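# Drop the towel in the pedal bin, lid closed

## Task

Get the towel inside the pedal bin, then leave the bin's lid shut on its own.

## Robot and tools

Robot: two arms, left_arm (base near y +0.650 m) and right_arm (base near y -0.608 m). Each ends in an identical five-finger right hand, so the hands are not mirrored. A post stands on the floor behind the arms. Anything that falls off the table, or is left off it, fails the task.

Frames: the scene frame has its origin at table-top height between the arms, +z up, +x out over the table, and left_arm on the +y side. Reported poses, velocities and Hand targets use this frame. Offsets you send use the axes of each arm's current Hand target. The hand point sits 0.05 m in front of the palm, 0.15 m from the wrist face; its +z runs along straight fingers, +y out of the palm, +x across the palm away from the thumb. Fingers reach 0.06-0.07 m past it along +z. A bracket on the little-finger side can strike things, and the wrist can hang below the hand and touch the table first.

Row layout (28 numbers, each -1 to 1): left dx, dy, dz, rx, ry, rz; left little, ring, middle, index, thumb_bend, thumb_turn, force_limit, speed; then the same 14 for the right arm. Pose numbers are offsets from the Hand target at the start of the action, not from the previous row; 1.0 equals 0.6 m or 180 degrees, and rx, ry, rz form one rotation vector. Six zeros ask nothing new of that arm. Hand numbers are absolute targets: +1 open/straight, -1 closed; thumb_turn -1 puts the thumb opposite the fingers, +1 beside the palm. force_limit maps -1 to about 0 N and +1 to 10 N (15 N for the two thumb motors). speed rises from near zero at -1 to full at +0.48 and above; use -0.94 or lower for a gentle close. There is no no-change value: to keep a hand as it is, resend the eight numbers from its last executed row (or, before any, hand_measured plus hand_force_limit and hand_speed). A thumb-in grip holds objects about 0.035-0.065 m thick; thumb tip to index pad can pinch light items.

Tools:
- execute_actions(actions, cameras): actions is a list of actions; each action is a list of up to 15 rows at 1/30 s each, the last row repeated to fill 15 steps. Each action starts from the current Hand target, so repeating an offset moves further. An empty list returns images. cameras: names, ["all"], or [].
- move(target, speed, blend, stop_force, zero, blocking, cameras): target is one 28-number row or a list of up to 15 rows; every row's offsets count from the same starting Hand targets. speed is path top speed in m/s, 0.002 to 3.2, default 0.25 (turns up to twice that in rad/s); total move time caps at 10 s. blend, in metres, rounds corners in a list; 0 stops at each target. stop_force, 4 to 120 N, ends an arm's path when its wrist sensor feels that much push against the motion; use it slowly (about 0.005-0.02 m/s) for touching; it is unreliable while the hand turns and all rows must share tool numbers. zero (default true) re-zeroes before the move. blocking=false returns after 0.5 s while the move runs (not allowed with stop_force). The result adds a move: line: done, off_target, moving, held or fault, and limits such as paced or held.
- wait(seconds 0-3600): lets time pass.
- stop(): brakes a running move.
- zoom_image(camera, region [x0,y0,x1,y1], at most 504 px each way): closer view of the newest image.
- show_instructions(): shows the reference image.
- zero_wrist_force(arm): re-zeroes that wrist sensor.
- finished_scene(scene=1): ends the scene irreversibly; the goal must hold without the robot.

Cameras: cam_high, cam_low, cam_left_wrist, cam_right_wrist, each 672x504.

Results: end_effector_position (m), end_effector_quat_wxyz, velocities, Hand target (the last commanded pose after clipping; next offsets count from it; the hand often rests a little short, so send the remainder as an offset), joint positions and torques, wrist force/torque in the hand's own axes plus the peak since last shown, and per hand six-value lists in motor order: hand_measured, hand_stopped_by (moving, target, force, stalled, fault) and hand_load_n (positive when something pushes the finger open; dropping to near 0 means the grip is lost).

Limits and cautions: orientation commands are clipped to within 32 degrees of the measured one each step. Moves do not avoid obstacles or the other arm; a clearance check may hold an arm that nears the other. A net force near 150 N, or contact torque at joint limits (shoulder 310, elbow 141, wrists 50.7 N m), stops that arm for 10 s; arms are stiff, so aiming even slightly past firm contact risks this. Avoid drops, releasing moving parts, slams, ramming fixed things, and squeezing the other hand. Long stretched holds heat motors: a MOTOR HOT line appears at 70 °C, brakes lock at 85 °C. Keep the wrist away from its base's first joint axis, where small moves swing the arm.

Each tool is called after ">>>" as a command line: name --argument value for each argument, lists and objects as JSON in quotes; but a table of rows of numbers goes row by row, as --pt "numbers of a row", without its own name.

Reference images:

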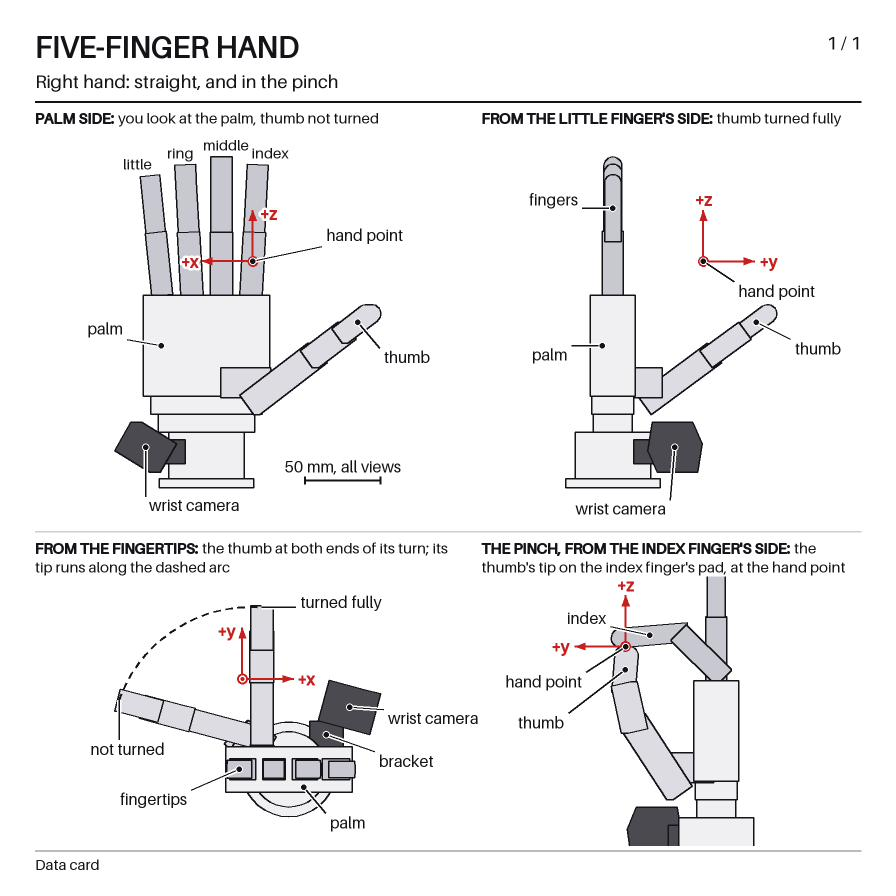

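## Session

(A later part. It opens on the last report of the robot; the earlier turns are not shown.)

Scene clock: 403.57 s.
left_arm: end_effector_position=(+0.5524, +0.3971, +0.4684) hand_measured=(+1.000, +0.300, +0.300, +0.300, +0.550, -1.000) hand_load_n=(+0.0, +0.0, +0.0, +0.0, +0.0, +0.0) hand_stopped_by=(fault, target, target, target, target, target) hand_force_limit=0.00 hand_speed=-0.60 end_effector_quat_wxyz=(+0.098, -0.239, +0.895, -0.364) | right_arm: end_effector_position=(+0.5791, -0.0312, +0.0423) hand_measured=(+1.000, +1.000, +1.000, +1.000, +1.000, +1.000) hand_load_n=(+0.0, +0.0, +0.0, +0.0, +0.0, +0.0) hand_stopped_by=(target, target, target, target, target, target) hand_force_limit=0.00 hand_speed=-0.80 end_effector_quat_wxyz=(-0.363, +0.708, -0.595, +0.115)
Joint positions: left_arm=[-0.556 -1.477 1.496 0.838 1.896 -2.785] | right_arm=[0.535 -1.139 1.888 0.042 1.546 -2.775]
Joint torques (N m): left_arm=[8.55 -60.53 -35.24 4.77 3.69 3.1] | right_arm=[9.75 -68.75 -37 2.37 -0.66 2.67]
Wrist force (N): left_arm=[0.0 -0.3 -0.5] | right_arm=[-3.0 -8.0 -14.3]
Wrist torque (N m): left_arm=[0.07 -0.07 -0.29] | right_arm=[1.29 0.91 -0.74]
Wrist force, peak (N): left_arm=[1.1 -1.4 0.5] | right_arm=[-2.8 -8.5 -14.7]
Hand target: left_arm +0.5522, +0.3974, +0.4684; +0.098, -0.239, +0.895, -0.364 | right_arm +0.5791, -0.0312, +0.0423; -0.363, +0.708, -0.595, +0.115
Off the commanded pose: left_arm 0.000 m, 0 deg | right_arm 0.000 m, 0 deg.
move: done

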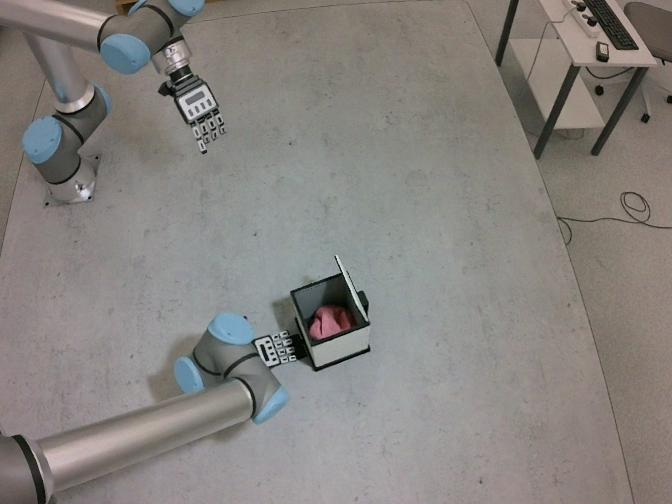

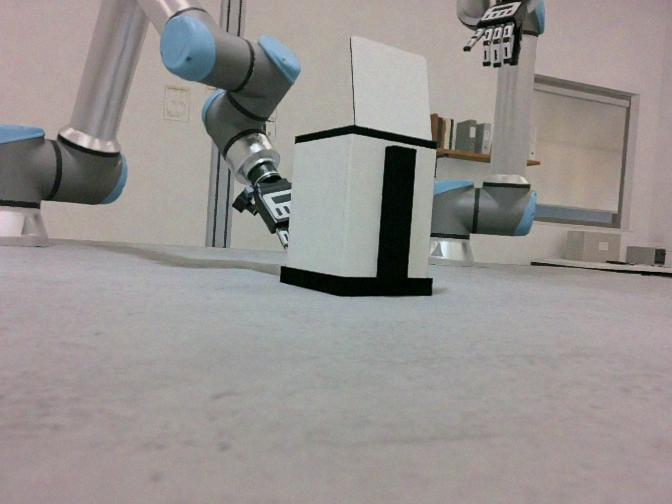

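>>> move --pt "0 0 0 0 0 0 0.3 0.3 0.3 0.3 0.55 -1 0 -0.6 -0.0156 -0.038 -0.0416 0 0 0 1 1 1 1 1 1 0 -0.8" --pt "0 0 0 0 0 0 0.3 0.3 0.3 0.3 0.55 -1 0 -0.6 -0.0027 -0.0043 -0.2297 0 0 0 1 1 1 1 1 1 0 -0.8" --speed '[0.02,0.12]' --blend '[0.005,0]' --cameras '["cam_high","cam_low"]'

>>> wait --seconds 4 --cameras '["cam_high","cam_low"]'

>>> zoom_image --camera "cam_low" --region '[230, 10, 480, 310]'

>>> zoom_image --camera "cam_high" --region '[230, 220, 400, 380]'

Scene clock: 412.67 s.
left_arm: end_effector_position=(+0.5522, +0.3974, +0.4684) hand_measured=(+1.000, +0.300, +0.300, +0.300, +0.550, -1.000) hand_load_n=(+0.0, +0.0, +0.0, +0.0, +0.0, +0.0) hand_stopped_by=(fault, target, target, target, target, target) hand_force_limit=0.00 hand_speed=-0.60 end_effector_quat_wxyz=(+0.098, -0.239, +0.895, -0.364) | right_arm: end_effector_position=(+0.4989, -0.0815, +0.1422) hand_measured=(+1.000, +1.000, +1.000, +1.000, +1.000, +1.000) hand_load_n=(+0.0, +0.0, -0.5, +0.0, +0.0, +0.0) hand_stopped_by=(target, target, target, target, target, target) hand_force_limit=0.00 hand_speed=-0.80 end_effector_quat_wxyz=(-0.363, +0.708, -0.595, +0.115)
Joint positions: left_arm=[-0.555 -1.478 1.496 0.839 1.897 -2.785] | right_arm=[0.53 -1.38 2.005 0.166 1.542 -2.779]
Joint torques (N m): left_arm=[9.25 -60.15 -36.71 4.12 3.51 3.02] | right_arm=[-17.9 -67.64 -18.77 2.55 -2.23 -3.78]
Wrist force (N): left_arm=[-0.1 -0.5 -0.3] | right_arm=[-0.1 -0.4 0.6]
Wrist torque (N m): left_arm=[0.03 -0.07 -0.30] | right_arm=[-0.02 0.05 -0.03]
Wrist force, peak (N): left_arm=[-0.1 -0.7 -0.8] | right_arm=[-3.0 -8.2 -14.7]
Hand target: left_arm +0.5522, +0.3974, +0.4684; +0.098, -0.239, +0.895, -0.364 | right_arm +0.4987, -0.0816, +0.1424; -0.363, +0.708, -0.595, +0.115
Off the commanded pose: left_arm 0.000 m, 0 deg | right_arm 0.000 m, 0 deg.
move: done

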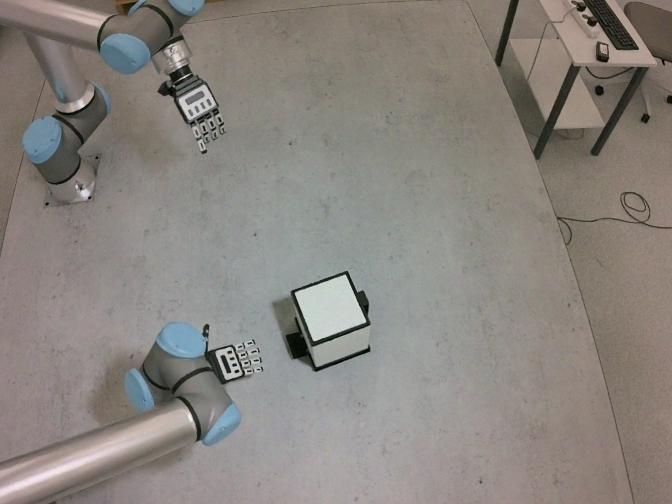

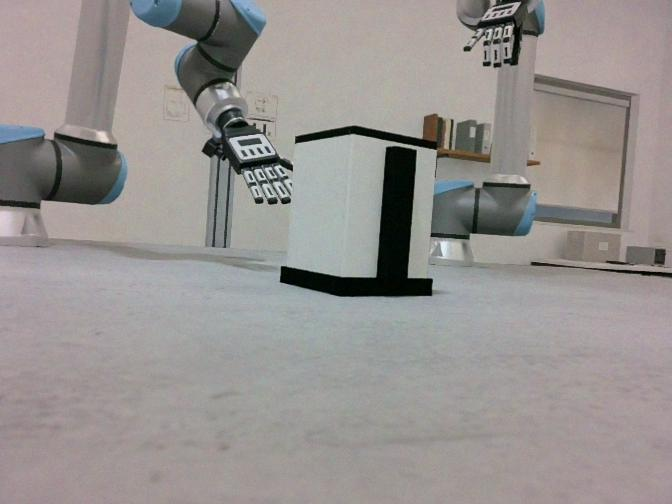

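Scene clock: 416.67 s.
left_arm: end_effector_position=(+0.5522, +0.3974, +0.4684) hand_measured=(+1.000, +0.300, +0.300, +0.300, +0.550, -1.000) hand_load_n=(+0.0, +0.0, +0.0, +0.0, +0.0, +0.0) hand_stopped_by=(fault, target, target, target, target, target) hand_force_limit=0.00 hand_speed=-0.60 end_effector_quat_wxyz=(+0.098, -0.239, +0.895, -0.364) | right_arm: end_effector_position=(+0.4987, -0.0816, +0.1424) hand_measured=(+1.000, +1.000, +1.000, +1.000, +1.000, +1.000) hand_load_n=(+0.0, +0.0, +0.0, -0.5, +0.0, +0.0) hand_stopped_by=(target, target, target, target, target, target) hand_force_limit=0.00 hand_speed=-0.80 end_effector_quat_wxyz=(-0.363, +0.708, -0.595, +0.115)
Joint positions: left_arm=[-0.555 -1.478 1.496 0.839 1.897 -2.785] | right_arm=[0.53 -1.381 2.005 0.166 1.542 -2.779]
Joint torques (N m): left_arm=[8.68 -60.15 -36.97 3.76 3.29 2.77] | right_arm=[-19.36 -65.12 -19.64 3.15 -2.48 -3.64]
Wrist force (N): left_arm=[-0.2 -0.4 -0.4] | right_arm=[-0.1 -0.5 0.3]
Wrist torque (N m): left_arm=[0.06 -0.05 -0.30] | right_arm=[-0.02 0.06 -0.03]
Wrist force, peak (N): left_arm=[-0.2 -0.8 -0.6] | right_arm=[-0.4 -0.7 0.6]
Hand target: left_arm +0.5522, +0.3974, +0.4684; +0.098, -0.239, +0.895, -0.364 | right_arm +0.4987, -0.0816, +0.1424; -0.363, +0.708, -0.595, +0.115
Off the commanded pose: left_arm 0.000 m, 0 deg | right_arm 0.000 m, 0 deg.
wait: 4.00 s; at rest by 0.17 s

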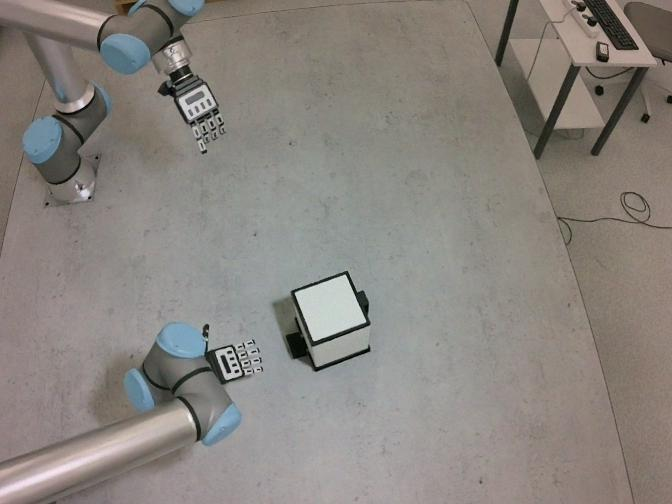

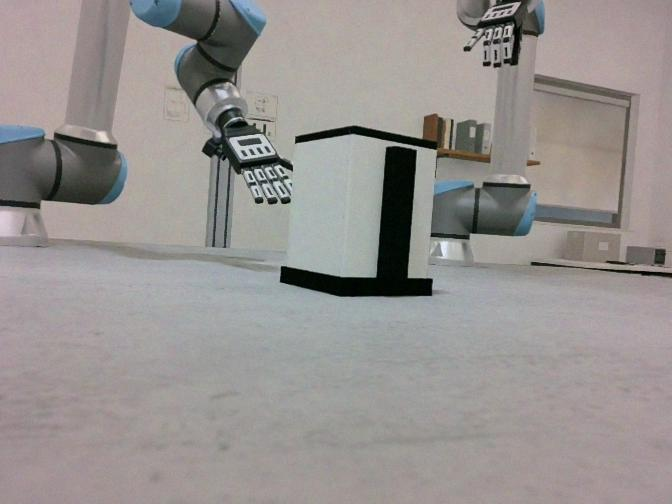

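Scaled by 1.680 from the camera's image (finer frame: 960x720).

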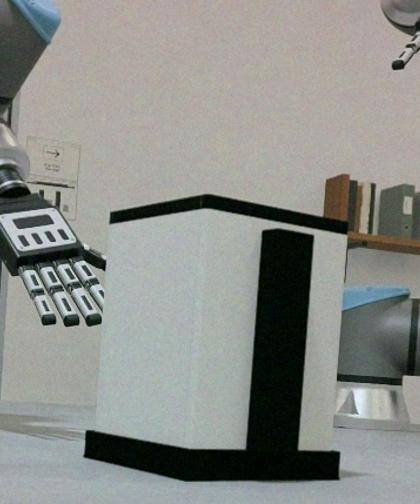

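Scaled by 2.965 from the camera's image (finer frame: 960x720).

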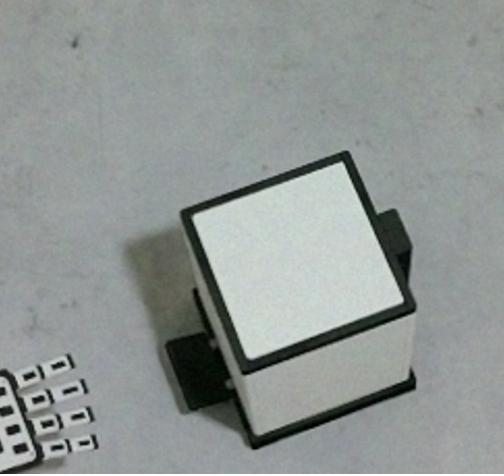

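The towel is inside and the lid is fully shut.

>>> finished_scene

The scene is finished: the task was done.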